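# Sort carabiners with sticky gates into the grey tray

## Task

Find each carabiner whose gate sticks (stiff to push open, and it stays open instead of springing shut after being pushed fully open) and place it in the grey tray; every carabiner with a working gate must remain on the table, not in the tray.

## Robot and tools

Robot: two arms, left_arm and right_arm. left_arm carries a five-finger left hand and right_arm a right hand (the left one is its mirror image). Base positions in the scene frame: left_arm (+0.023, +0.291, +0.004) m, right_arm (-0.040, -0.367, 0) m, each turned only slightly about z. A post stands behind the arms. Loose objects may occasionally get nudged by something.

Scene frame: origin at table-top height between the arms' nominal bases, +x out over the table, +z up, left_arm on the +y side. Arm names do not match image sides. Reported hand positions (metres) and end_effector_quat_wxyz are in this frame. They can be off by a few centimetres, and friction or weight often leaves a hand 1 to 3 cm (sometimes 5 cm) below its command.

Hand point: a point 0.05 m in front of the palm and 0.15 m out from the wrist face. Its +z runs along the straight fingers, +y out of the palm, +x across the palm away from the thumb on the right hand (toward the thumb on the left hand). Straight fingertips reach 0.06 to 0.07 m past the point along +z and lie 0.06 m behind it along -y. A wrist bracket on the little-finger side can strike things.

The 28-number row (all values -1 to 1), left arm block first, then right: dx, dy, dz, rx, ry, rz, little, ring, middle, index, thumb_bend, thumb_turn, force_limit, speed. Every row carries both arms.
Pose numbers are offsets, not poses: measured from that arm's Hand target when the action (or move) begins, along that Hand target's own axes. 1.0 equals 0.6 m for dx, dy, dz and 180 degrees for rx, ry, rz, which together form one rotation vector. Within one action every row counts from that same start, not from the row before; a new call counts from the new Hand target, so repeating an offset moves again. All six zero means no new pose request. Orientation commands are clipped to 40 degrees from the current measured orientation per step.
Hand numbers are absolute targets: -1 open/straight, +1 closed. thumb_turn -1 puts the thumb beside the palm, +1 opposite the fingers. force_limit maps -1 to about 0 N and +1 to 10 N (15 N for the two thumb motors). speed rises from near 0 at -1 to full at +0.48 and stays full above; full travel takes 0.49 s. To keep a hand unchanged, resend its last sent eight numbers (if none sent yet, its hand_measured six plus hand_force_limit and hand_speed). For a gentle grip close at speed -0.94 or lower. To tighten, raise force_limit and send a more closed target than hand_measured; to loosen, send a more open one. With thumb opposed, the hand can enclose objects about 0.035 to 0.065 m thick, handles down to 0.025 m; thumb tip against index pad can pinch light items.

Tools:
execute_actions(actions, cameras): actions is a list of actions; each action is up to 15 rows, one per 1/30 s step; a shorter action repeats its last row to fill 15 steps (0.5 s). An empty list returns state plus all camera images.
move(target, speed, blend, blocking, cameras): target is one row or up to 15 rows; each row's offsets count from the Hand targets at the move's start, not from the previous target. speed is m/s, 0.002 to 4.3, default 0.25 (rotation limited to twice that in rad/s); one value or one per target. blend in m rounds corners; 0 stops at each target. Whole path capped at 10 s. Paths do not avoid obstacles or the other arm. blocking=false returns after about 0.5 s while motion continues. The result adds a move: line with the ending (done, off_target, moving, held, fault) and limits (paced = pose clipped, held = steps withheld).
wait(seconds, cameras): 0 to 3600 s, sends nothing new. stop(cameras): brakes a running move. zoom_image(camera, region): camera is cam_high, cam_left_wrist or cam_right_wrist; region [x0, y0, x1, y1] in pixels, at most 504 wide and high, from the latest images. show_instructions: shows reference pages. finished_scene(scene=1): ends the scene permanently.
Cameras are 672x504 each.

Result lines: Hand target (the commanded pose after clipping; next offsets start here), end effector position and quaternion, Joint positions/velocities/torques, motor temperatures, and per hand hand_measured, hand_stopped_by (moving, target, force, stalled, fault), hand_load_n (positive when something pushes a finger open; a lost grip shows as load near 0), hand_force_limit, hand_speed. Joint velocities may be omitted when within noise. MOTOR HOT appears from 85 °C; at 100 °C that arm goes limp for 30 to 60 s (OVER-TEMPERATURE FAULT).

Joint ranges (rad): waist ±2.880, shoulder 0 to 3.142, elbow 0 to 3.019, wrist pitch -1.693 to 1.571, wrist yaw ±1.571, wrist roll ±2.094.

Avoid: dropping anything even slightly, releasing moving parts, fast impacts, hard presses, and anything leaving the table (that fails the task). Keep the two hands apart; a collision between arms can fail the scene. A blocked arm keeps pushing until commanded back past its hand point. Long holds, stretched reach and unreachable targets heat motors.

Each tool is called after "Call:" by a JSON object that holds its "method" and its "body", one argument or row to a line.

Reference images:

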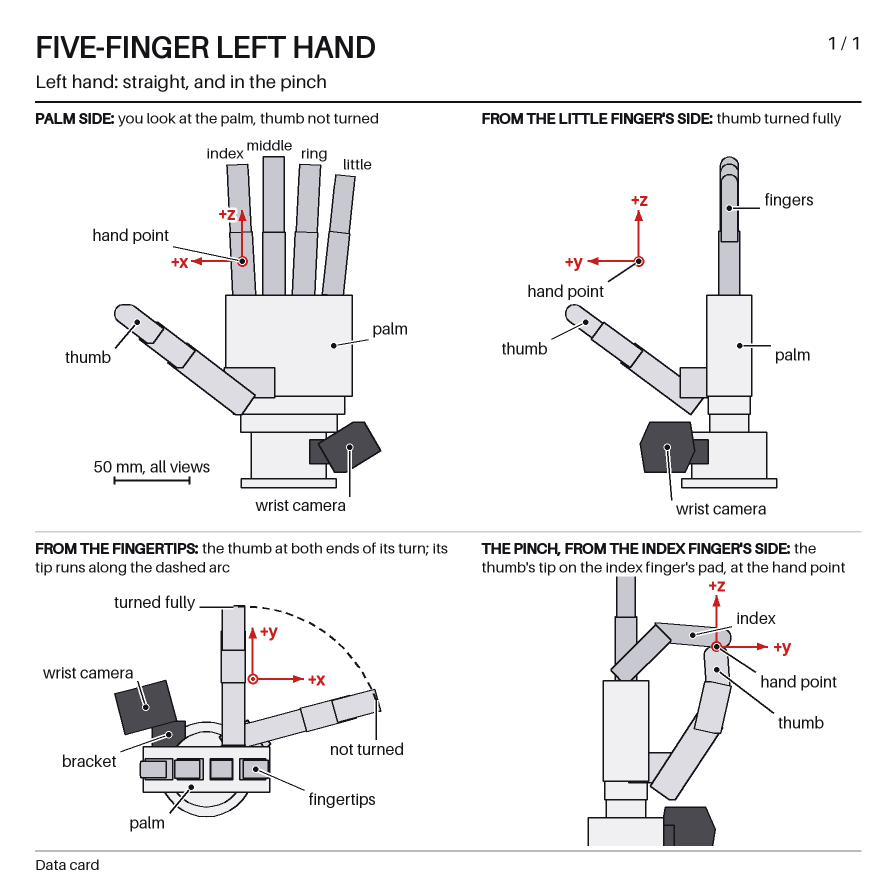

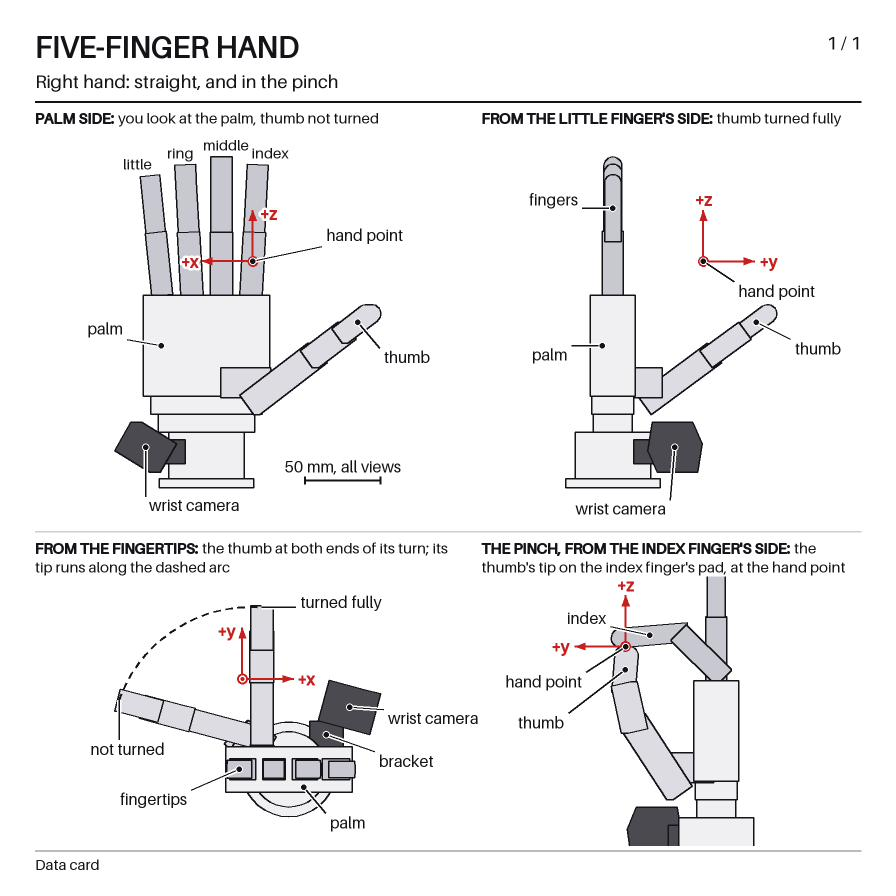

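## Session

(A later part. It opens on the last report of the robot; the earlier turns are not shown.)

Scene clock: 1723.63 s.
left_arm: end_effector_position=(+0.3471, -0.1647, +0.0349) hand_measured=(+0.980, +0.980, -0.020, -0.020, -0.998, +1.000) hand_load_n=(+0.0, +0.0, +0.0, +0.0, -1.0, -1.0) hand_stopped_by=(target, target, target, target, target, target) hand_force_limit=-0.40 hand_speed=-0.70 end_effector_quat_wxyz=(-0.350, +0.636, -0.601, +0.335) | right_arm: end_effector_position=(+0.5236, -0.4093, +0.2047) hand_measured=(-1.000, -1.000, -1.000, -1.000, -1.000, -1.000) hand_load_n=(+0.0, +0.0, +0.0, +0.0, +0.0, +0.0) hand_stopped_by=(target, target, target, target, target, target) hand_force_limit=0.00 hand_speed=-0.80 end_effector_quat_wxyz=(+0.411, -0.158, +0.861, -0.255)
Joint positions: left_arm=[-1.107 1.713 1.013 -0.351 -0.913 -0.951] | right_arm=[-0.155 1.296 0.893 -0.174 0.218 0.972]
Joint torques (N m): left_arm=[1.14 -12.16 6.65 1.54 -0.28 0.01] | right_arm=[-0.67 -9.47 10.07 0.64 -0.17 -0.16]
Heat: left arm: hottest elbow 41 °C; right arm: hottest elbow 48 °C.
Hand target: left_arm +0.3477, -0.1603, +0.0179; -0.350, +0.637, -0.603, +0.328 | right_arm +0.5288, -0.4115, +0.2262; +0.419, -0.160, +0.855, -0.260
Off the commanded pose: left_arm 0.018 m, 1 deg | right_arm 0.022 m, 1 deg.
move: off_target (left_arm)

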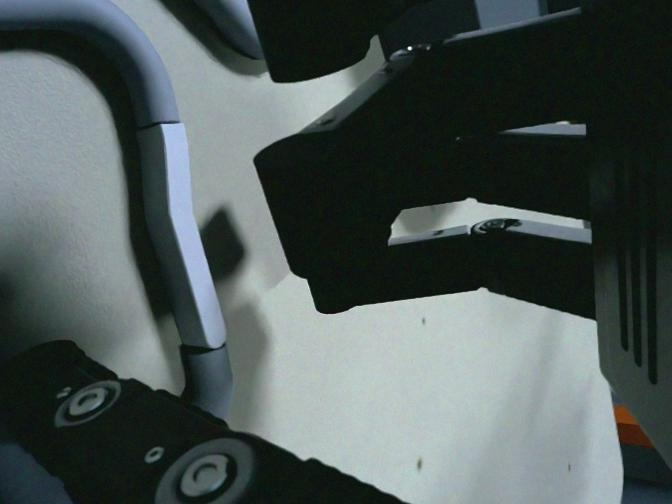

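Call:
{"method": "move", "body": {
  "target": [0,-0.125,-0.083,0,0,0,-1,-1,-0.1,-0.1,-1,1,-0.4,-0.5,0,0,0,0,0,0,-1,-1,-1,-1,-1,-1,0,-0.8],
  "speed": 0.15,
  "cameras": ["cam_left_wrist"]
}}

Scene clock: 1731.63 s.
left_arm: end_effector_position=(+0.3382, -0.1449, +0.0839) hand_measured=(-1.000, -1.000, -0.100, -0.100, -1.000, +1.000) hand_load_n=(+0.0, +0.0, +0.0, +0.0, +0.0, +0.0) hand_stopped_by=(target, target, target, target, target, target) hand_force_limit=-0.40 hand_speed=-0.50 end_effector_quat_wxyz=(-0.359, +0.630, -0.614, +0.311) | right_arm: end_effector_position=(+0.5236, -0.4093, +0.2047) hand_measured=(-1.000, -1.000, -1.000, -1.000, -1.000, -1.000) hand_load_n=(+0.0, +0.0, +0.0, +0.0, -0.5, +0.0) hand_stopped_by=(target, target, target, target, target, target) hand_force_limit=0.00 hand_speed=-0.80 end_effector_quat_wxyz=(+0.411, -0.158, +0.861, -0.255)
Joint positions: left_arm=[-1.107 1.603 1.045 -0.552 -0.912 -0.951] | right_arm=[-0.155 1.296 0.893 -0.174 0.218 0.972]
Joint torques (N m): left_arm=[1.03 -14.04 12.75 -0.03 -0.39 -0.01] | right_arm=[-0.32 -9.47 10.02 0.73 -0.12 -0.16]
Heat: left arm: hottest elbow 40 °C; right arm: hottest elbow 48 °C.
Hand target: left_arm +0.3463, -0.1609, +0.1080; -0.350, +0.638, -0.603, +0.328 | right_arm +0.5288, -0.4115, +0.2262; +0.419, -0.160, +0.855, -0.260
Off the commanded pose: left_arm 0.030 m, 3 deg | right_arm 0.022 m, 1 deg.
move: off_target (left_arm)

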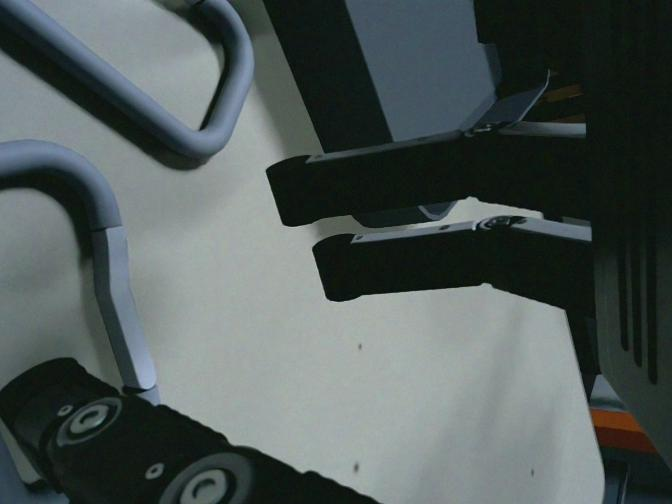

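Call:
{"method": "move", "body": {
  "target": [
    [0.0107,-0.0052,0.0078,0,0,0,0.98,0.98,-0.1,-0.1,-1,1,0,-0.5,0,0,0,0,0,0,-1,-1,-1,-1,-1,-1,0,-0.8],
    [0.0107,0.0978,0.076,0,0,0,0.98,0.98,-0.1,-0.1,-1,1,0,-0.5,0,0,0,0,0,0,-1,-1,-1,-1,-1,-1,0,-0.8]
  ],
  "speed": 0.12,
  "cameras": ["cam_left_wrist"]
}}

Scene clock: 1746.90 s.
left_arm: end_effector_position=(+0.3468, -0.1655, +0.0332) hand_measured=(+0.980, +0.980, -0.100, -0.100, -1.000, +1.000) hand_load_n=(+0.0, +0.0, +0.0, +0.0, +0.0, +0.0) hand_stopped_by=(target, target, target, target, target, target) hand_force_limit=0.00 hand_speed=-0.50 end_effector_quat_wxyz=(-0.354, +0.633, -0.609, +0.322) | right_arm: end_effector_position=(+0.5236, -0.4093, +0.2047) hand_measured=(-1.000, -1.000, -1.000, -1.000, -1.000, -1.000) hand_load_n=(-0.5, +0.0, +0.0, +0.0, +0.0, +0.0) hand_stopped_by=(target, target, target, target, target, target) hand_force_limit=0.00 hand_speed=-0.80 end_effector_quat_wxyz=(+0.411, -0.158, +0.861, -0.255)
Joint positions: left_arm=[-1.107 1.725 1.037 -0.396 -0.91 -0.951] | right_arm=[-0.155 1.296 0.893 -0.174 0.218 0.972]
Joint torques (N m): left_arm=[1.44 -14.27 7.72 1.66 -0.32 0.08] | right_arm=[-0.79 -9.52 10.11 0.81 -0.14 -0.16]
Heat: left arm: hottest elbow 42 °C; right arm: hottest elbow 49 °C.
Hand target: left_arm +0.3533, -0.1666, +0.0339; -0.350, +0.638, -0.603, +0.328 | right_arm +0.5288, -0.4115, +0.2262; +0.419, -0.160, +0.855, -0.260
Off the commanded pose: left_arm 0.007 m, 1 deg | right_arm 0.022 m, 1 deg.
move: done

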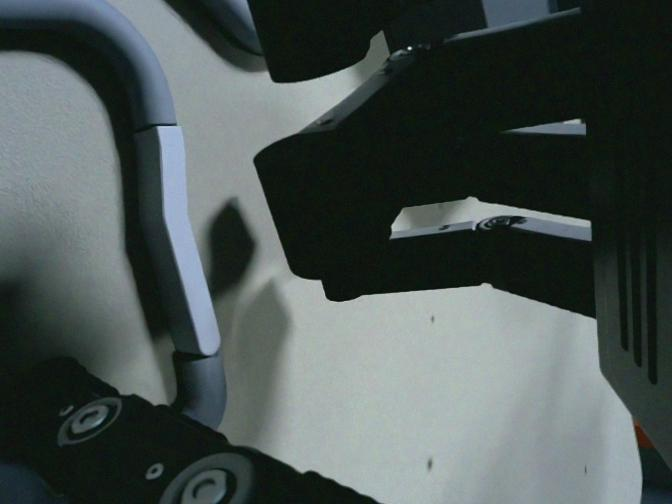

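Call:
{"method": "move", "body": {
  "target": [
    [0,-0.0418,-0.0276,0,0,0,0.98,0.98,-0.1,-0.1,-1,1,0,-0.5,0,0,0,0,0,0,-1,-1,-1,-1,-1,-1,0,-0.8],
    [-0.016,-0.0305,-0.0445,0,0,0,0.98,0.98,-0.1,-0.1,-1,1,0,-0.5,0,0,0,0,0,0,-1,-1,-1,-1,-1,-1,0,-0.8],
    [-0.016,0.0112,-0.0168,0,0,0,0.98,0.98,-0.1,-0.1,-1,1,0,-0.5,0,0,0,0,0,0,-1,-1,-1,-1,-1,-1,0,-0.8]
  ],
  "speed": 0.12,
  "cameras": ["cam_left_wrist"]
}}

Scene clock: 1761.13 s.
left_arm: end_effector_position=(+0.3391, -0.1538, +0.0350) hand_measured=(+0.980, +0.980, -0.100, -0.100, -0.998, +1.000) hand_load_n=(+0.0, +0.0, +0.0, +0.0, -0.5, -0.5) hand_stopped_by=(target, target, target, target, target, target) hand_force_limit=0.00 hand_speed=-0.50 end_effector_quat_wxyz=(-0.355, +0.632, -0.611, +0.319) | right_arm: end_effector_position=(+0.5236, -0.4093, +0.2047) hand_measured=(-1.000, -1.000, -1.000, -1.000, -1.000, -1.000) hand_load_n=(+0.0, +0.0, +0.0, +0.0, +0.0, -0.5) hand_stopped_by=(target, target, target, target, target, target) hand_force_limit=0.00 hand_speed=-0.80 end_effector_quat_wxyz=(+0.411, -0.158, +0.861, -0.255)
Joint positions: left_arm=[-1.111 1.695 1.004 -0.404 -0.911 -0.955] | right_arm=[-0.155 1.296 0.893 -0.174 0.218 0.972]
Joint torques (N m): left_arm=[0.32 -13.45 7.54 1.57 -0.61 -0.09] | right_arm=[-0.79 -9.52 10.09 0.64 -0.13 -0.16]
Heat: left arm: hottest elbow 40 °C; right arm: hottest elbow 49 °C.
Hand target: left_arm +0.3407, -0.1576, +0.0338; -0.350, +0.637, -0.603, +0.328 | right_arm +0.5288, -0.4115, +0.2262; +0.419, -0.160, +0.855, -0.260
Off the commanded pose: left_arm 0.004 m, 2 deg | right_arm 0.022 m, 1 deg.
move: done

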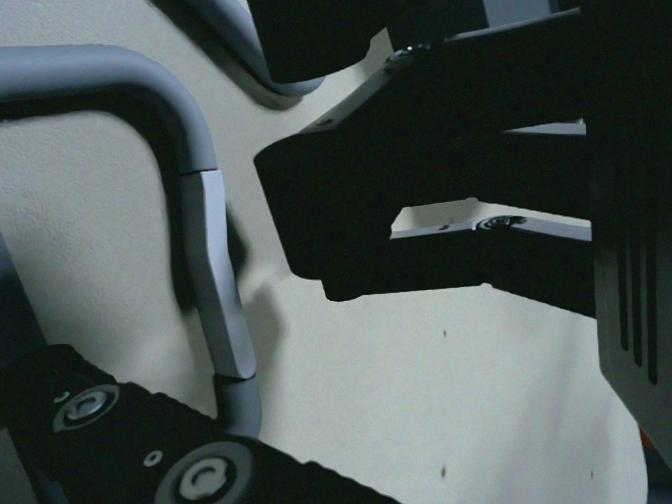

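Call:
{"method": "move", "body": {
  "target": [
    [0,-0.0418,-0.0276,0,0,0,0.98,0.98,-0.1,-0.1,-1,1,0,-0.5,0,0,0,0,0,0,-1,-1,-1,-1,-1,-1,0,-0.8],
    [0,-0.0353,-0.0373,0,0,0,0.98,0.98,-0.1,-0.1,-1,1,0,-0.5,0,0,0,0,0,0,-1,-1,-1,-1,-1,-1,0,-0.8],
    [0,0.0065,-0.0097,0,0,0,0.98,0.98,-0.1,-0.1,-1,1,0,-0.5,0,0,0,0,0,0,-1,-1,-1,-1,-1,-1,0,-0.8]
  ],
  "speed": 0.12,
  "cameras": ["cam_left_wrist"]
}}

Scene clock: 1773.10 s.
left_arm: end_effector_position=(+0.3376, -0.1512, +0.0350) hand_measured=(+0.980, +0.980, -0.100, -0.100, -1.000, +1.000) hand_load_n=(+0.0, +0.0, -0.5, +0.0, +0.0, +0.0) hand_stopped_by=(target, target, target, target, target, target) hand_force_limit=0.00 hand_speed=-0.50 end_effector_quat_wxyz=(-0.355, +0.635, -0.608, +0.316) | right_arm: end_effector_position=(+0.5236, -0.4093, +0.2047) hand_measured=(-1.000, -1.000, -1.000, -1.000, -1.000, -1.000) hand_load_n=(+0.0, +0.0, +0.0, +0.0, +0.0, +0.0) hand_stopped_by=(target, target, target, target, target, target) hand_force_limit=0.00 hand_speed=-0.80 end_effector_quat_wxyz=(+0.411, -0.158, +0.861, -0.255)
Joint positions: left_arm=[-1.113 1.692 1.002 -0.421 -0.914 -0.975] | right_arm=[-0.155 1.296 0.893 -0.174 0.218 0.972]
Joint torques (N m): left_arm=[-0.67 -13.51 7.34 1.58 -0.76 -0.1] | right_arm=[-0.26 -9.29 9.99 0.69 -0.16 -0.16]
Heat: left arm: hottest elbow 39 °C; right arm: hottest elbow 49 °C.
Hand target: left_arm +0.3337, -0.1580, +0.0336; -0.350, +0.638, -0.603, +0.328 | right_arm +0.5288, -0.4115, +0.2262; +0.419, -0.160, +0.855, -0.260
Off the commanded pose: left_arm 0.008 m, 2 deg | right_arm 0.022 m, 1 deg.
move: done

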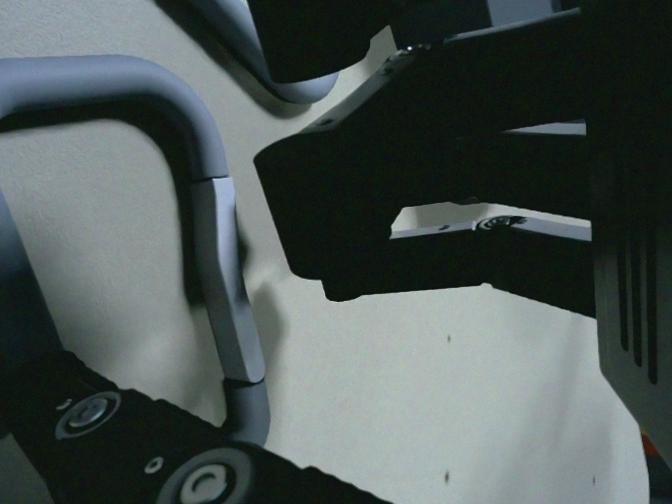

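Call:
{"method": "move", "body": {
  "target": [
    [0,-0.0418,-0.0276,0,0,0,0.98,0.98,-0.1,-0.1,-1,1,0,-0.5,0,0,0,0,0,0,-1,-1,-1,-1,-1,-1,0,-0.8],
    [0.0067,-0.0363,-0.0356,0,0,0,0.98,0.98,-0.1,-0.1,-1,1,0,-0.5,0,0,0,0,0,0,-1,-1,-1,-1,-1,-1,0,-0.8],
    [0.0067,0.0195,0.0014,0,0,0,0.98,0.98,-0.1,-0.1,-1,1,0,-0.5,0,0,0,0,0,0,-1,-1,-1,-1,-1,-1,0,-0.8]
  ],
  "speed": 0.12,
  "cameras": ["cam_left_wrist"]
}}

Scene clock: 1782.73 s.
left_arm: end_effector_position=(+0.3329, -0.1552, +0.0269) hand_measured=(+0.980, +0.980, -0.100, -0.100, -1.000, +1.000) hand_load_n=(+0.0, +0.0, +0.0, +0.0, +0.0, -0.5) hand_stopped_by=(target, target, target, target, target, target) hand_force_limit=0.00 hand_speed=-0.50 end_effector_quat_wxyz=(-0.356, +0.636, -0.606, +0.318) | right_arm: end_effector_position=(+0.5236, -0.4093, +0.2047) hand_measured=(-1.000, -1.000, -1.000, -1.000, -1.000, -1.000) hand_load_n=(+0.0, +0.0, +0.0, +0.0, +0.0, +0.0) hand_stopped_by=(target, target, target, target, target, target) hand_force_limit=0.00 hand_speed=-0.80 end_effector_quat_wxyz=(+0.411, -0.158, +0.861, -0.255)
Joint positions: left_arm=[-1.127 1.711 1.002 -0.415 -0.923 -0.998] | right_arm=[-0.155 1.296 0.893 -0.174 0.218 0.972]
Joint torques (N m): left_arm=[-0.62 -13.27 7.23 1.62 -0.65 -0.09] | right_arm=[-0.38 -9.64 10.18 0.66 -0.13 -0.18]
Heat: left arm: hottest elbow 38 °C; right arm: hottest elbow 49 °C.
Hand target: left_arm +0.3283, -0.1624, +0.0233; -0.350, +0.638, -0.603, +0.328 | right_arm +0.5288, -0.4115, +0.2262; +0.419, -0.160, +0.855, -0.260
Off the commanded pose: left_arm 0.009 m, 1 deg | right_arm 0.022 m, 1 deg.
move: done

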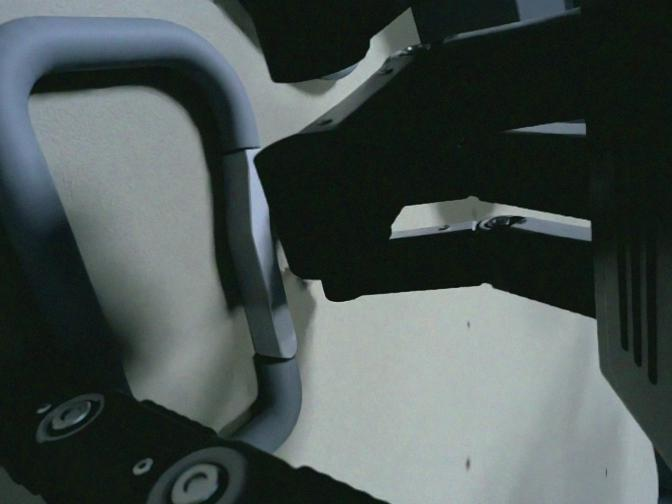

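Call:
{"method": "move", "body": {
  "target": [0,0,0,0,0,0,0.98,0.98,-0.1,-0.1,-0.5,1,-0.5,-0.9,0,0,0,0,0,0,-1,-1,-1,-1,-1,-1,0,-0.8],
  "speed": 0.12,
  "cameras": ["cam_left_wrist"]
}}

Scene clock: 1791.60 s.
left_arm: end_effector_position=(+0.3314, -0.1557, +0.0246) hand_measured=(+0.980, +0.980, -0.100, -0.100, -0.656, +1.000) hand_load_n=(+0.0, +0.0, +4.0, +1.0, +4.0, +0.5) hand_stopped_by=(target, target, target, target, force, target) hand_force_limit=-0.50 hand_speed=-0.90 end_effector_quat_wxyz=(-0.356, +0.635, -0.608, +0.317) | right_arm: end_effector_position=(+0.5236, -0.4093, +0.2047) hand_measured=(-1.000, -1.000, -1.000, -1.000, -1.000, -1.000) hand_load_n=(+0.0, -0.5, +0.0, +0.0, +0.0, +0.0) hand_stopped_by=(target, target, target, target, target, target) hand_force_limit=0.00 hand_speed=-0.80 end_effector_quat_wxyz=(+0.411, -0.158, +0.861, -0.255)
Joint positions: left_arm=[-1.13 1.716 1.002 -0.415 -0.923 -0.998] | right_arm=[-0.155 1.296 0.893 -0.174 0.218 0.972]
Joint torques (N m): left_arm=[-0.67 -13.63 7.24 1.59 -0.66 -0.09] | right_arm=[-0.62 -9.35 9.99 0.76 -0.14 -0.14]
Heat: left arm: hottest elbow 38 °C; right arm: hottest elbow 49 °C.
Hand target: left_arm +0.3283, -0.1624, +0.0233; -0.350, +0.638, -0.603, +0.328 | right_arm +0.5288, -0.4115, +0.2262; +0.419, -0.160, +0.855, -0.260
Off the commanded pose: left_arm 0.007 m, 2 deg | right_arm 0.022 m, 1 deg.
move: done

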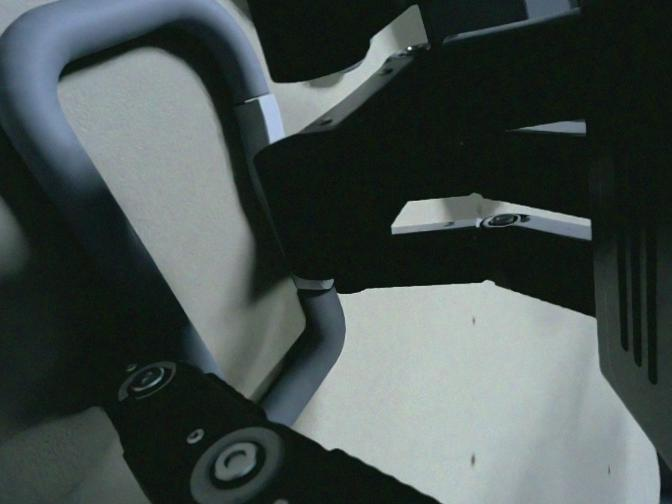

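Call:
{"method": "move", "body": {
  "target": [0,0.01,0.0066,0,0,0,0.98,0.98,-0.1,-0.1,-0.45,1,0.2,-0.9,0,0,0,0,0,0,-1,-1,-1,-1,-1,-1,0,-0.8],
  "speed": 0.12,
  "cameras": ["cam_left_wrist"]
}}

Scene clock: 1795.50 s.
left_arm: end_effector_position=(+0.3328, -0.1582, +0.0249) hand_measured=(+0.980, +0.980, -0.100, -0.100, -0.586, +1.000) hand_load_n=(+0.0, +0.0, +7.0, +4.5, +9.0, +0.5) hand_stopped_by=(target, target, target, target, force, target) hand_force_limit=0.20 hand_speed=-0.90 end_effector_quat_wxyz=(-0.354, +0.636, -0.604, +0.323) | right_arm: end_effector_position=(+0.5236, -0.4093, +0.2047) hand_measured=(-1.000, -1.000, -1.000, -1.000, -1.000, -1.000) hand_load_n=(+0.0, +0.0, +0.0, +0.0, +0.0, +0.0) hand_stopped_by=(target, target, target, target, target, target) hand_force_limit=0.00 hand_speed=-0.80 end_effector_quat_wxyz=(+0.411, -0.158, +0.861, -0.255)
Joint positions: left_arm=[-1.13 1.718 0.999 -0.394 -0.925 -0.998] | right_arm=[-0.155 1.296 0.893 -0.174 0.218 0.972]
Joint torques (N m): left_arm=[-0.56 -12.69 6.95 1.57 -0.56 -0.08] | right_arm=[-0.91 -9.11 10.07 0.68 -0.11 -0.18]
Heat: left arm: hottest elbow 38 °C; right arm: hottest elbow 49 °C.
Hand target: left_arm +0.3284, -0.1623, +0.0161; -0.350, +0.638, -0.603, +0.328 | right_arm +0.5288, -0.4115, +0.2262; +0.419, -0.160, +0.855, -0.260
Off the commanded pose: left_arm 0.011 m, 1 deg | right_arm 0.022 m, 1 deg.
move: off_target (left_arm)

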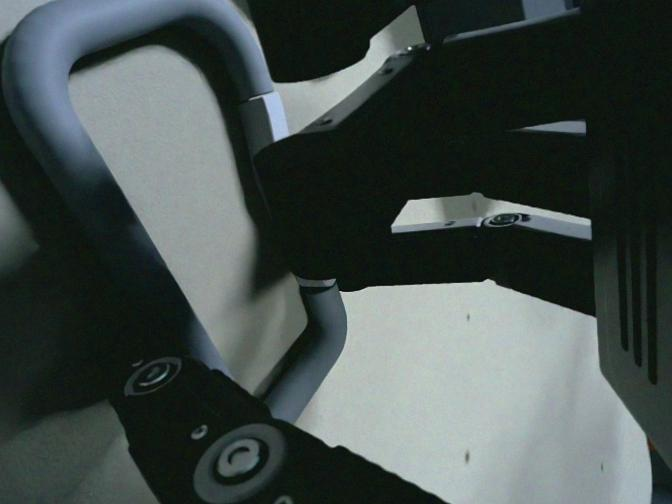

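Call:
{"method": "move", "body": {
  "target": [0,0,0,0,0,0,0.98,0.98,-0.1,-0.1,-0.4,1,0.6,-0.9,0,0,0,0,0,0,-1,-1,-1,-1,-1,-1,0,-0.8],
  "speed": 0.12,
  "cameras": ["cam_left_wrist"]
}}

Scene clock: 1800.50 s.
left_arm: end_effector_position=(+0.3328, -0.1582, +0.0249) hand_measured=(+0.980, +0.980, -0.100, -0.100, -0.546, +1.000) hand_load_n=(+0.0, +0.0, +9.0, +6.0, +11.5, +0.0) hand_stopped_by=(target, target, target, target, force, target) hand_force_limit=0.60 hand_speed=-0.90 end_effector_quat_wxyz=(-0.354, +0.636, -0.604, +0.323) | right_arm: end_effector_position=(+0.5236, -0.4093, +0.2047) hand_measured=(-1.000, -1.000, -1.000, -1.000, -1.000, -1.000) hand_load_n=(+0.0, +0.0, +0.0, +0.0, +0.0, +0.0) hand_stopped_by=(target, target, target, target, target, target) hand_force_limit=0.00 hand_speed=-0.80 end_effector_quat_wxyz=(+0.411, -0.158, +0.861, -0.255)
Joint positions: left_arm=[-1.13 1.718 0.999 -0.394 -0.925 -0.998] | right_arm=[-0.155 1.296 0.893 -0.174 0.218 0.972]
Joint torques (N m): left_arm=[-0.56 -12.69 6.94 1.58 -0.56 -0.08] | right_arm=[-0.67 -9.23 10.07 0.73 -0.12 -0.13]
Heat: left arm: hottest elbow 38 °C; right arm: hottest elbow 49 °C.
Hand target: left_arm +0.3284, -0.1623, +0.0161; -0.350, +0.638, -0.603, +0.328 | right_arm +0.5288, -0.4115, +0.2262; +0.419, -0.160, +0.855, -0.260
Off the commanded pose: left_arm 0.011 m, 1 deg | right_arm 0.022 m, 1 deg.
move: done

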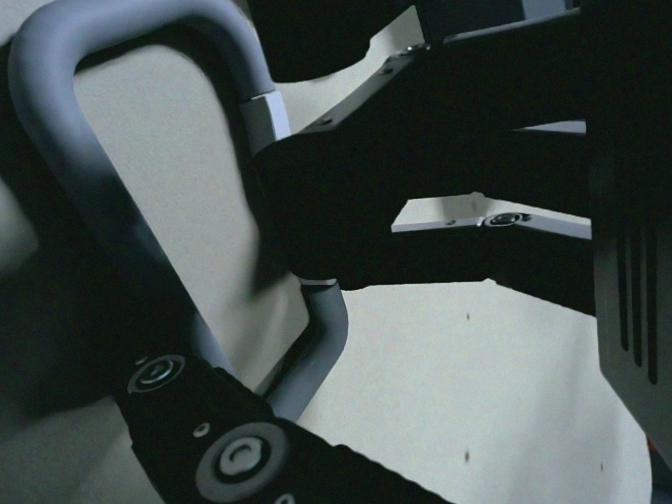

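Call:
{"method": "move", "body": {
  "target": [0,0,0,0,0,0,0.98,0.98,-0.1,-0.1,-0.38,1,0.95,-0.9,0,0,0,0,0,0,-1,-1,-1,-1,-1,-1,0,-0.8],
  "speed": 0.12,
  "cameras": ["cam_left_wrist"]
}}

Scene clock: 1805.53 s.
left_arm: end_effector_position=(+0.3321, -0.1587, +0.0249) hand_measured=(+0.980, +0.980, -0.102, -0.100, -0.506, +1.000) hand_load_n=(+0.0, +0.0, +11.5, +7.5, +14.0, +0.0) hand_stopped_by=(target, target, target, target, force, target) hand_force_limit=0.95 hand_speed=-0.90 end_effector_quat_wxyz=(-0.354, +0.636, -0.605, +0.324) | right_arm: end_effector_position=(+0.5236, -0.4093, +0.2047) hand_measured=(-1.000, -1.000, -1.000, -1.000, -1.000, -1.000) hand_load_n=(+0.0, +0.0, +0.0, -0.5, +0.0, +0.0) hand_stopped_by=(target, target, target, target, target, target) hand_force_limit=0.00 hand_speed=-0.80 end_effector_quat_wxyz=(+0.411, -0.158, +0.861, -0.255)
Joint positions: left_arm=[-1.131 1.718 0.999 -0.394 -0.925 -0.998] | right_arm=[-0.155 1.296 0.893 -0.174 0.218 0.972]
Joint torques (N m): left_arm=[-0.5 -12.63 6.97 1.58 -0.55 -0.09] | right_arm=[-0.5 -9.64 10.03 0.79 -0.15 -0.17]
Motor temperatures (°C): left_arm=[27 29 37 29 27 28] | right_arm=[29 32 49 25 26 28]
Heat: left arm: hottest elbow 37 °C; right arm: hottest elbow 49 °C.
Hand target: left_arm +0.3284, -0.1623, +0.0161; -0.350, +0.638, -0.603, +0.328 | right_arm +0.5288, -0.4115, +0.2262; +0.419, -0.160, +0.855, -0.260
Off the commanded pose: left_arm 0.010 m, 1 deg | right_arm 0.022 m, 1 deg.
move: done

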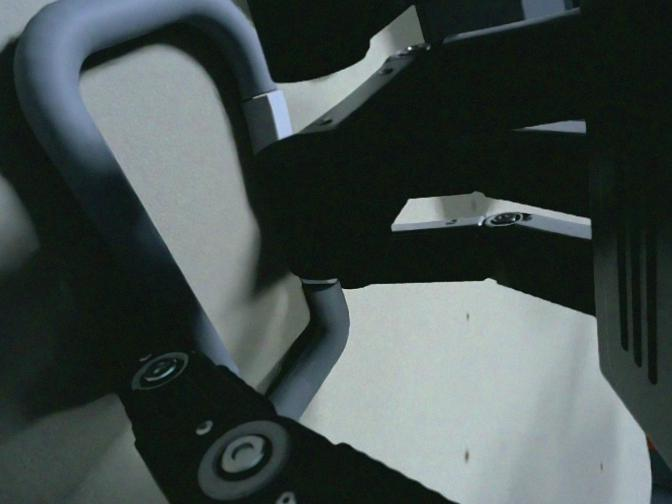

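Call:
{"method": "zoom_image", "body": {
  "camera": "cam_left_wrist",
  "region": [180, 50, 380, 320]
}}

Scaled by 1.867 from the camera's image (finer frame: 960x720).

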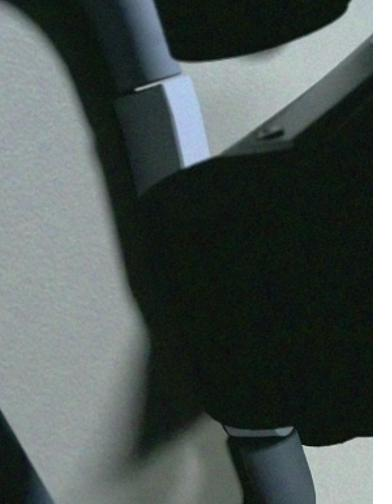

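Call:
{"method": "move", "body": {
  "target": [
    [0,0,0,0,0,0,0.98,0.98,-0.1,-0.1,-1,1,0.95,-0.8,0,0,0,0,0,0,-1,-1,-1,-1,-1,-1,0,-0.8],
    [0,0,0,0,0,0,0.98,0.98,-0.25,-0.25,-1,1,0.95,-0.8,0,0,0,0,0,0,-1,-1,-1,-1,-1,-1,0,-0.8],
    [0,-0.0557,-0.0368,0,0,0,0.98,0.98,-0.25,-0.25,-1,1,0,-0.5,0,0,0,0,0,0,-1,-1,-1,-1,-1,-1,0,-0.8],
    [-0.025,-0.0557,-0.0368,0,0,0,0.98,0.98,-0.25,-0.25,-1,1,0,-0.5,0,0,0,0,0,0,-1,-1,-1,-1,-1,-1,0,-0.8]
  ],
  "speed": 0.1,
  "cameras": ["cam_left_wrist"]
}}

Scene clock: 1822.80 s.
left_arm: end_effector_position=(+0.3313, -0.1438, +0.0494) hand_measured=(+0.980, +0.980, -0.250, -0.250, -0.998, +1.000) hand_load_n=(+0.0, +0.0, +0.0, +0.0, +0.0, +0.0) hand_stopped_by=(target, target, target, target, target, target) hand_force_limit=0.00 hand_speed=-0.50 end_effector_quat_wxyz=(-0.357, +0.639, -0.601, +0.320) | right_arm: end_effector_position=(+0.5236, -0.4093, +0.2047) hand_measured=(-1.000, -1.000, -1.000, -1.000, -1.000, -1.000) hand_load_n=(+0.0, +0.0, +0.0, +0.0, +0.0, +0.0) hand_stopped_by=(target, target, target, target, target, target) hand_force_limit=0.00 hand_speed=-0.80 end_effector_quat_wxyz=(+0.411, -0.158, +0.861, -0.255)
Joint positions: left_arm=[-1.122 1.647 0.987 -0.459 -0.926 -1.002] | right_arm=[-0.155 1.296 0.893 -0.174 0.218 0.972]
Joint torques (N m): left_arm=[0.15 -14.86 7.65 0.81 -0.32 0.09] | right_arm=[-0.67 -9.35 10.09 0.72 -0.15 -0.14]
Heat: left arm: hottest elbow 37 °C; right arm: hottest elbow 49 °C.
Hand target: left_arm +0.3270, -0.1476, +0.0562; -0.350, +0.637, -0.603, +0.328 | right_arm +0.5288, -0.4115, +0.2262; +0.419, -0.160, +0.855, -0.260
Off the commanded pose: left_arm 0.009 m, 1 deg | right_arm 0.022 m, 1 deg.
move: done; target 2's new numbers were sent with left_arm's hand 0.015 m and 1 deg from that target; target 3's new numbers were sent with left_arm's hand 0.025 m and 2 deg from that target

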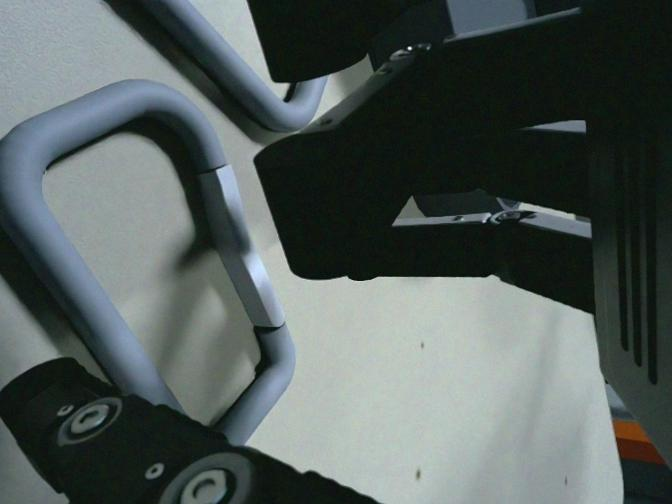

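Call:
{"method": "move", "body": {
  "target": [
    [0.02,-0.0077,0.0113,0,0,0,0.98,0.98,-0.25,-0.25,-1,1,0,-0.5,0,0,0,0,0,0,-1,-1,-1,-1,-1,-1,0,-0.8],
    [0.02,0.0425,0.0445,0,0,0,0.98,0.98,-0.2,-0.2,-1,1,0,-0.5,0,0,0,0,0,0,-1,-1,-1,-1,-1,-1,0,-0.8]
  ],
  "speed": 0.1,
  "cameras": ["cam_left_wrist"]
}}

Scene clock: 1839.00 s.
left_arm: end_effector_position=(+0.3337, -0.1548, +0.0272) hand_measured=(+0.980, +0.980, -0.200, -0.200, -0.998, +1.000) hand_load_n=(+0.0, +0.0, +0.0, +0.0, +0.0, -1.0) hand_stopped_by=(target, target, target, target, target, target) hand_force_limit=0.00 hand_speed=-0.50 end_effector_quat_wxyz=(-0.353, +0.638, -0.602, +0.326) | right_arm: end_effector_position=(+0.5236, -0.4093, +0.2047) hand_measured=(-1.000, -1.000, -1.000, -1.000, -1.000, -1.000) hand_load_n=(+0.0, +0.0, +0.0, +0.0, +0.0, +0.0) hand_stopped_by=(target, target, target, target, target, target) hand_force_limit=0.00 hand_speed=-0.80 end_effector_quat_wxyz=(+0.411, -0.158, +0.861, -0.255)
Joint positions: left_arm=[-1.125 1.705 0.987 -0.384 -0.923 -0.996] | right_arm=[-0.155 1.296 0.893 -0.174 0.218 0.972]
Joint torques (N m): left_arm=[0.79 -12.34 7.76 1.72 -0.28 0.14] | right_arm=[-0.67 -9.29 10.04 0.68 -0.11 -0.15]
Heat: left arm: hottest elbow 37 °C; right arm: hottest elbow 49 °C.
Hand target: left_arm +0.3364, -0.1588, +0.0203; -0.350, +0.637, -0.603, +0.328 | right_arm +0.5288, -0.4115, +0.2262; +0.419, -0.160, +0.855, -0.260
Off the commanded pose: left_arm 0.008 m, 0 deg | right_arm 0.022 m, 1 deg.
move: done

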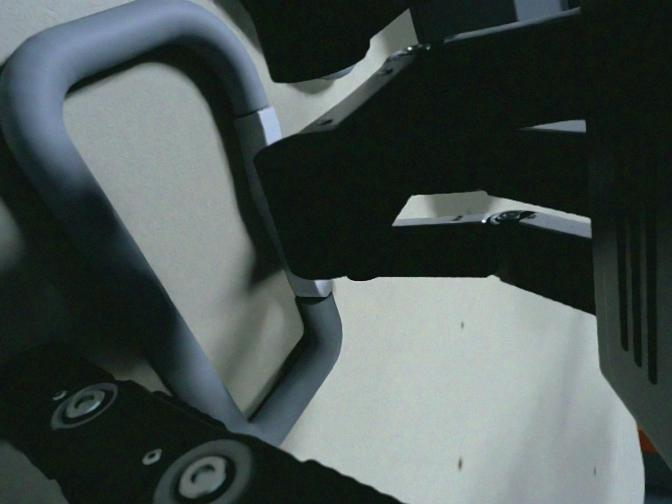

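Call:
{"method": "move", "body": {
  "target": [
    [-0.012,0,0,0,0,0,0.98,0.98,-0.2,-0.2,-1,1,0,-0.5,0,0,0,0,0,0,-1,-1,-1,-1,-1,-1,0,-0.8],
    [-0.012,0,0,0,0,0,0.98,0.98,-0.15,-0.15,-0.45,1,0.3,-0.85,0,0,0,0,0,0,-1,-1,-1,-1,-1,-1,0,-0.8]
  ],
  "speed": 0.1,
  "cameras": ["cam_left_wrist"]
}}

Scene clock: 1849.77 s.
left_arm: end_effector_position=(+0.3295, -0.1546, +0.0242) hand_measured=(+0.980, +0.980, -0.150, -0.150, -0.490, +1.000) hand_load_n=(+0.0, +0.0, +8.0, +6.0, +9.5, +0.0) hand_stopped_by=(target, target, target, target, force, target) hand_force_limit=0.30 hand_speed=-0.85 end_effector_quat_wxyz=(-0.351, +0.634, -0.606, +0.327) | right_arm: end_effector_position=(+0.5236, -0.4093, +0.2047) hand_measured=(-1.000, -1.000, -1.000, -1.000, -1.000, -1.000) hand_load_n=(+0.0, +0.0, +0.0, +0.0, +0.0, -0.5) hand_stopped_by=(target, target, target, target, target, target) hand_force_limit=0.00 hand_speed=-0.80 end_effector_quat_wxyz=(+0.411, -0.158, +0.861, -0.255)
Joint positions: left_arm=[-1.131 1.704 0.975 -0.368 -0.92 -0.986] | right_arm=[-0.155 1.296 0.893 -0.174 0.218 0.972]
Joint torques (N m): left_arm=[1.2 -13.22 6.98 1.61 -0.32 0.11] | right_arm=[-0.32 -9.47 10.06 0.72 -0.14 -0.13]
Heat: left arm: hottest elbow 37 °C; right arm: hottest elbow 49 °C.
Hand target: left_arm +0.3360, -0.1517, +0.0203; -0.350, +0.638, -0.603, +0.328 | right_arm +0.5288, -0.4115, +0.2262; +0.419, -0.160, +0.855, -0.260
Off the commanded pose: left_arm 0.008 m, 1 deg | right_arm 0.022 m, 1 deg.
move: done

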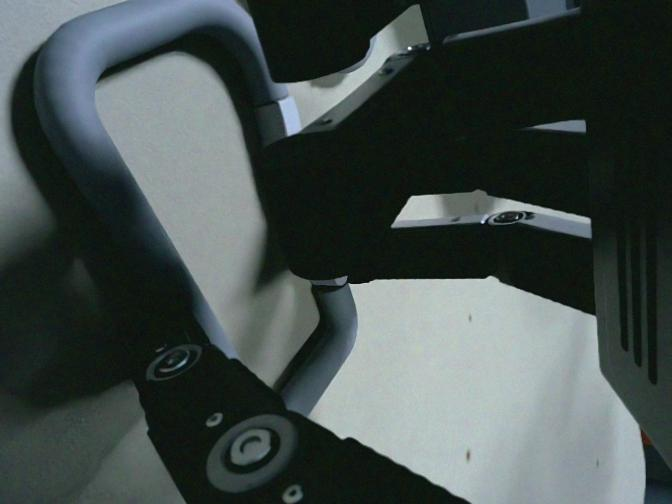

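Call:
{"method": "move", "body": {
  "target": [0,0,0,0,0,0,0.98,0.98,-0.15,-0.15,-0.35,1,0.95,-0.88,0,0,0,0,0,0,-1,-1,-1,-1,-1,-1,0,-0.8],
  "speed": 0.1,
  "cameras": ["cam_left_wrist"]
}}

Call:
{"method": "zoom_image", "body": {
  "camera": "cam_left_wrist",
  "region": [200, 50, 400, 320]
}}

Scene clock: 1855.17 s.
left_arm: end_effector_position=(+0.3300, -0.1545, +0.0237) hand_measured=(+0.980, +0.980, -0.150, -0.150, -0.350, +1.000) hand_load_n=(+0.0, +0.0, +0.0, +0.0, +0.0, +0.0) hand_stopped_by=(target, target, target, target, target, target) hand_force_limit=0.95 hand_speed=-0.88 end_effector_quat_wxyz=(-0.350, +0.635, -0.605, +0.329) | right_arm: end_effector_position=(+0.5236, -0.4093, +0.2047) hand_measured=(-1.000, -1.000, -1.000, -1.000, -1.000, -1.000) hand_load_n=(+0.0, +0.0, +0.0, +0.0, +0.0, +0.0) hand_stopped_by=(target, target, target, target, target, target) hand_force_limit=0.00 hand_speed=-0.80 end_effector_quat_wxyz=(+0.411, -0.158, +0.861, -0.255)
Joint positions: left_arm=[-1.13 1.704 0.971 -0.36 -0.918 -0.986] | right_arm=[-0.155 1.296 0.893 -0.174 0.218 0.972]
Joint torques (N m): left_arm=[1.26 -13.22 7.21 1.35 -0.38 0.12] | right_arm=[-0.5 -9.23 10.09 0.76 -0.14 -0.16]
Heat: left arm: hottest elbow 37 °C; right arm: hottest elbow 49 °C.
Hand target: left_arm +0.3360, -0.1517, +0.0204; -0.350, +0.638, -0.603, +0.328 | right_arm +0.5288, -0.4115, +0.2262; +0.419, -0.160, +0.855, -0.260
Off the commanded pose: left_arm 0.007 m, 0 deg | right_arm 0.022 m, 1 deg.
move: done

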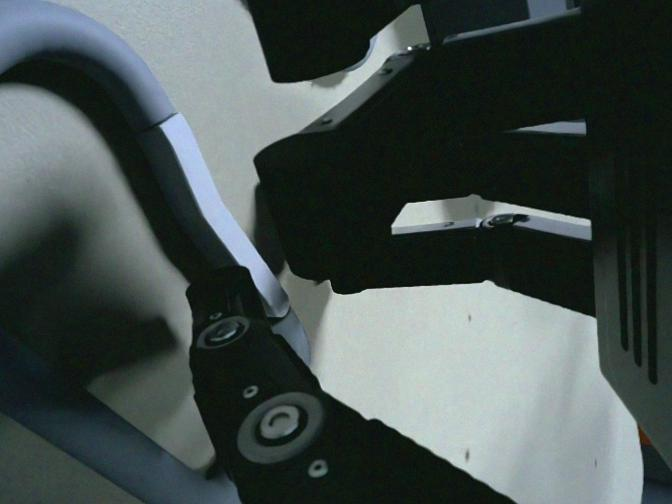

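Scaled by 1.867 from the camera's image (finer frame: 960x720).

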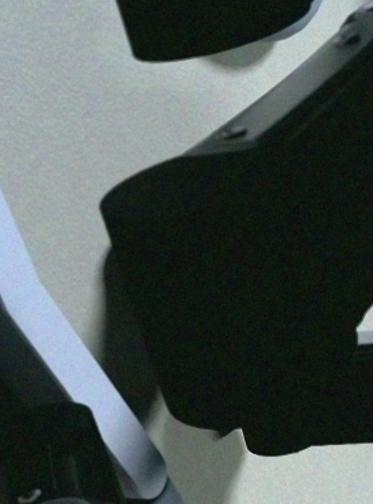

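Call:
{"method": "move", "body": {
  "target": [
    [0,-0.1,-0.066,0,0,0,0.98,0.98,-0.15,-0.15,-0.35,1,0.95,-0.8,0,0,0,0,0,0,-1,-1,-1,-1,-1,-1,0,-0.8],
    [0,-0.12,-0.1,0,0,0,-1,-1,-0.15,-0.15,-1,1,0,-0.5,0,0,0,0,0,0,-1,-1,-1,-1,-1,-1,0,-0.8]
  ],
  "speed": 0.15,
  "cameras": ["cam_left_wrist","cam_high"]
}}

Call:
{"method": "zoom_image", "body": {
  "camera": "cam_high",
  "region": [350, 200, 510, 360]
}}

Scene clock: 1913.37 s.
left_arm: end_effector_position=(+0.3207, -0.1319, +0.0854) hand_measured=(-1.000, -1.000, -0.150, -0.150, -1.000, +1.000) hand_load_n=(+0.0, +0.0, +0.0, +0.0, +0.0, +0.0) hand_stopped_by=(target, target, target, target, target, target) hand_force_limit=0.00 hand_speed=-0.50 end_effector_quat_wxyz=(-0.360, +0.630, -0.617, +0.304) | right_arm: end_effector_position=(+0.5236, -0.4093, +0.2047) hand_measured=(-1.000, -1.000, -1.000, -1.000, -1.000, -1.000) hand_load_n=(+0.0, +0.0, +0.0, +0.0, +0.0, +0.0) hand_stopped_by=(target, target, target, target, target, target) hand_force_limit=0.00 hand_speed=-0.80 end_effector_quat_wxyz=(+0.411, -0.158, +0.861, -0.255)
Joint positions: left_arm=[-1.13 1.566 1.014 -0.607 -0.918 -0.993] | right_arm=[-0.155 1.296 0.893 -0.174 0.218 0.972]
Joint torques (N m): left_arm=[-0.62 -13.74 12.82 -0.09 -0.86 -0.12] | right_arm=[-0.26 -9.7 10.07 0.69 -0.18 -0.17]
Heat: left arm: hottest elbow 37 °C; right arm: hottest elbow 49 °C.
Hand target: left_arm +0.3244, -0.1528, +0.1134; -0.350, +0.638, -0.603, +0.328 | right_arm +0.5288, -0.4115, +0.2262; +0.419, -0.160, +0.855, -0.260
Off the commanded pose: left_arm 0.035 m, 4 deg | right_arm 0.022 m, 1 deg.
move: off_target (left_arm); target 2's new numbers were sent with left_arm's hand 0.035 m and 4 deg from that target
Images, in order (width x height): cam_high 672x504, cam_left_wrist 672x504.

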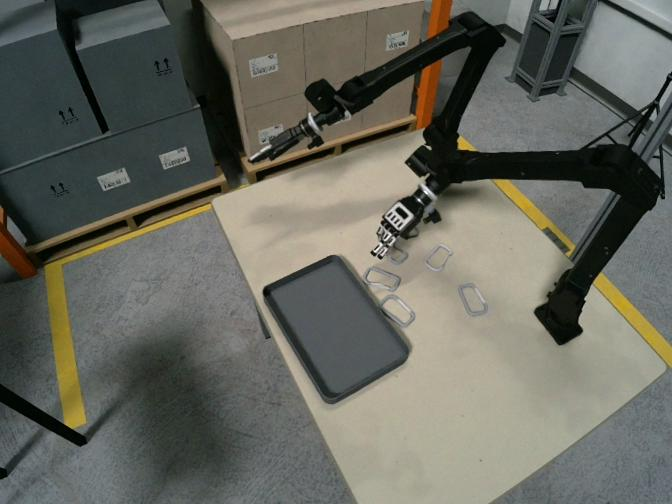

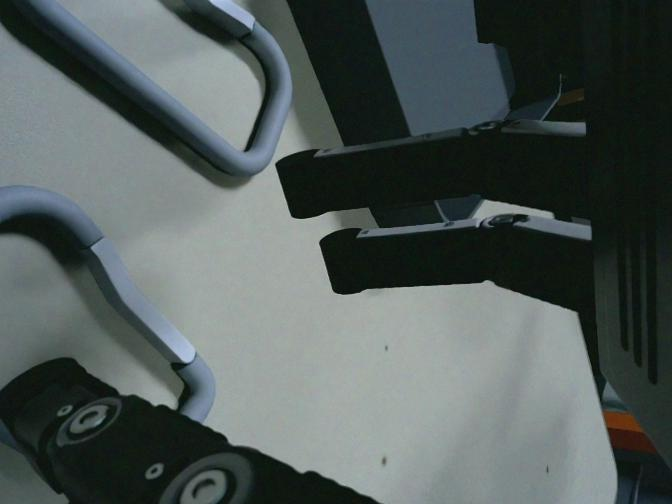

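Scaled by 3.150 from the camera's image (finer frame: 960x720).

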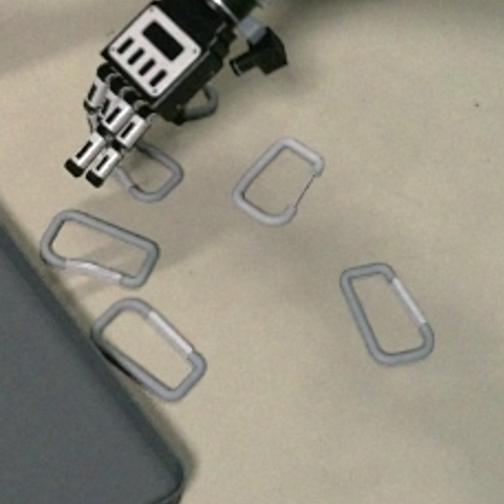

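Call:
{"method": "move", "body": {
  "target": [0.0108,0.1042,-0.2378,0,0.1809,0.1196,-1,-1,-0.15,-0.15,-1,1,0,-0.5,0,0,0,0,0,0,-1,-1,-1,-1,-1,-1,0,-0.8],
  "speed": 0.2,
  "cameras": ["cam_left_wrist"]
}}

Scene clock: 1945.83 s.
left_arm: end_effector_position=(+0.1755, -0.1630, +0.1279) hand_measured=(-1.000, -1.000, -0.150, -0.150, -1.000, +1.000) hand_load_n=(-0.5, +0.0, +0.0, +0.0, +0.0, +0.0) hand_stopped_by=(target, target, target, target, target, target) hand_force_limit=0.00 hand_speed=-0.50 end_effector_quat_wxyz=(+0.228, -0.408, +0.786, -0.405) | right_arm: end_effector_position=(+0.5236, -0.4093, +0.2047) hand_measured=(-1.000, -1.000, -1.000, -1.000, -1.000, -1.000) hand_load_n=(-0.5, -0.5, +0.0, +0.0, +0.0, +0.0) hand_stopped_by=(target, target, target, target, target, target) hand_force_limit=0.00 hand_speed=-0.80 end_effector_quat_wxyz=(+0.411, -0.158, +0.861, -0.255)
Joint positions: left_arm=[-1.347 1.273 0.797 -0.312 -0.644 -0.508] | right_arm=[-0.155 1.296 0.893 -0.174 0.218 0.972]
Joint torques (N m): left_arm=[-0.62 -10.11 8.94 2.19 -0.09 0.22] | right_arm=[-0.67 -9.52 10.03 0.72 -0.17 -0.15]
Heat: left arm: hottest elbow 41 °C; right arm: hottest elbow 49 °C.
Hand target: left_arm +0.1711, -0.1683, +0.1377; +0.222, -0.398, +0.783, -0.422 | right_arm +0.5288, -0.4115, +0.2262; +0.419, -0.160, +0.855, -0.260
Off the commanded pose: left_arm 0.012 m, 2 deg | right_arm 0.022 m, 1 deg.
move: off_target (left_arm)

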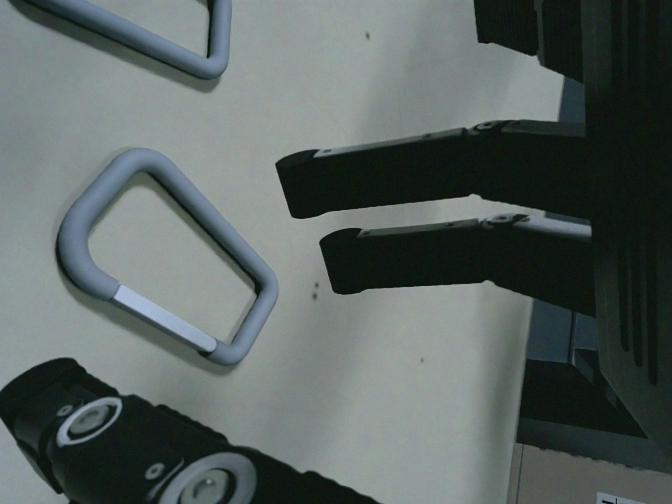

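Call:
{"method": "move", "body": {
  "target": [
    [0.0615,-0.0188,0.1425,0,-0.0789,-0.0521,-1,-1,-0.3,-0.3,-1,1,0,-0.5,0,0,0,0,0,0,-1,-1,-1,-1,-1,-1,0,-0.8],
    [0.0615,0.0507,0.1885,0,-0.0789,-0.0521,-1,-1,-0.3,-0.3,-1,1,0,-0.5,0,0,0,0,0,0,-1,-1,-1,-1,-1,-1,0,-0.8]
  ],
  "speed": 0.15,
  "cameras": ["cam_left_wrist"]
}}

Scene clock: 1966.93 s.
left_arm: end_effector_position=(+0.2177, -0.2346, +0.0457) hand_measured=(-1.000, -1.000, -0.300, -0.300, -1.000, +1.000) hand_load_n=(+0.0, +0.0, +0.0, +0.0, +0.0, +0.0) hand_stopped_by=(target, target, target, target, target, target) hand_force_limit=0.00 hand_speed=-0.50 end_effector_quat_wxyz=(+0.291, -0.505, +0.723, -0.371) | right_arm: end_effector_position=(+0.5236, -0.4093, +0.2047) hand_measured=(-1.000, -1.000, -1.000, -1.000, -1.000, -1.000) hand_load_n=(-0.5, +0.0, +0.0, +0.0, +0.0, -0.5) hand_stopped_by=(target, target, target, target, target, target) hand_force_limit=0.00 hand_speed=-0.80 end_effector_quat_wxyz=(+0.411, -0.158, +0.861, -0.255)
Joint positions: left_arm=[-1.347 1.675 1.004 -0.302 -0.833 -0.772] | right_arm=[-0.155 1.296 0.893 -0.174 0.218 0.972]
Joint torques (N m): left_arm=[-0.38 -14.1 8.02 1.87 -0.7 -0.11] | right_arm=[-0.67 -9.29 10.17 0.65 -0.13 -0.15]
Heat: left arm: hottest elbow 41 °C; right arm: hottest elbow 50 °C.
Hand target: left_arm +0.2138, -0.2430, +0.0502; +0.282, -0.510, +0.715, -0.386 | right_arm +0.5288, -0.4115, +0.2262; +0.419, -0.160, +0.855, -0.260
Off the commanded pose: left_arm 0.010 m, 2 deg | right_arm 0.022 m, 1 deg.
move: done

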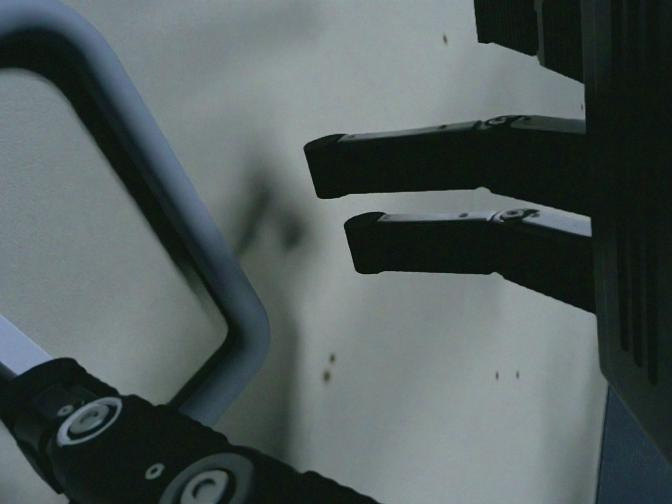

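Call:
{"method": "move", "body": {
  "target": [-0.018,0.0055,-0.0083,0,0,0,-1,-1,-0.3,-0.3,-1,1,0,-0.5,0,0,0,0,0,0,-1,-1,-1,-1,-1,-1,0,-0.8],
  "speed": 0.15,
  "cameras": ["cam_left_wrist"]
}}

Scene clock: 1977.07 s.
left_arm: end_effector_position=(+0.2153, -0.2213, +0.0364) hand_measured=(-1.000, -1.000, -0.300, -0.300, -1.000, +1.000) hand_load_n=(+0.0, +0.0, +0.0, +0.0, +0.0, +0.0) hand_stopped_by=(target, target, target, target, target, target) hand_force_limit=0.00 hand_speed=-0.50 end_effector_quat_wxyz=(+0.294, -0.503, +0.727, -0.363) | right_arm: end_effector_position=(+0.5236, -0.4093, +0.2047) hand_measured=(-1.000, -1.000, -1.000, -1.000, -1.000, -1.000) hand_load_n=(+0.0, +0.0, +0.0, +0.0, +0.0, -0.5) hand_stopped_by=(target, target, target, target, target, target) hand_force_limit=0.00 hand_speed=-0.80 end_effector_quat_wxyz=(+0.411, -0.158, +0.861, -0.255)
Joint positions: left_arm=[-1.347 1.667 0.97 -0.295 -0.833 -0.772] | right_arm=[-0.155 1.296 0.893 -0.174 0.218 0.972]
Joint torques (N m): left_arm=[-0.44 -15.38 7.75 1.91 -0.71 -0.11] | right_arm=[-0.44 -9.41 10.07 0.64 -0.13 -0.14]
Heat: left arm: hottest elbow 40 °C; right arm: hottest elbow 50 °C.
Hand target: left_arm +0.2116, -0.2309, +0.0502; +0.282, -0.510, +0.715, -0.386 | right_arm +0.5288, -0.4115, +0.2262; +0.419, -0.160, +0.855, -0.260
Off the commanded pose: left_arm 0.017 m, 3 deg | right_arm 0.022 m, 1 deg.
move: off_target (left_arm)

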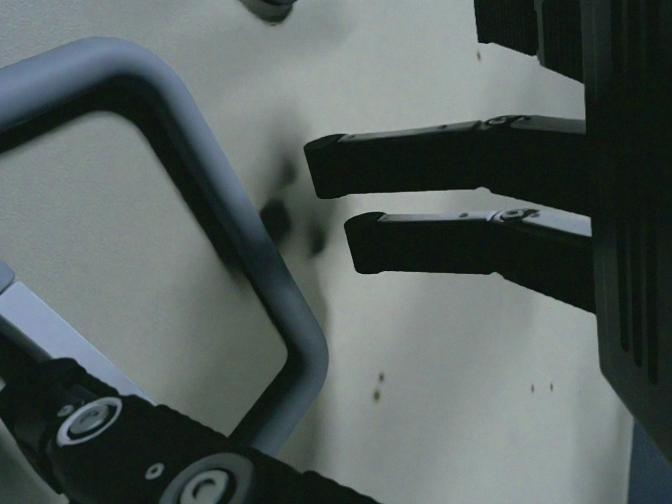

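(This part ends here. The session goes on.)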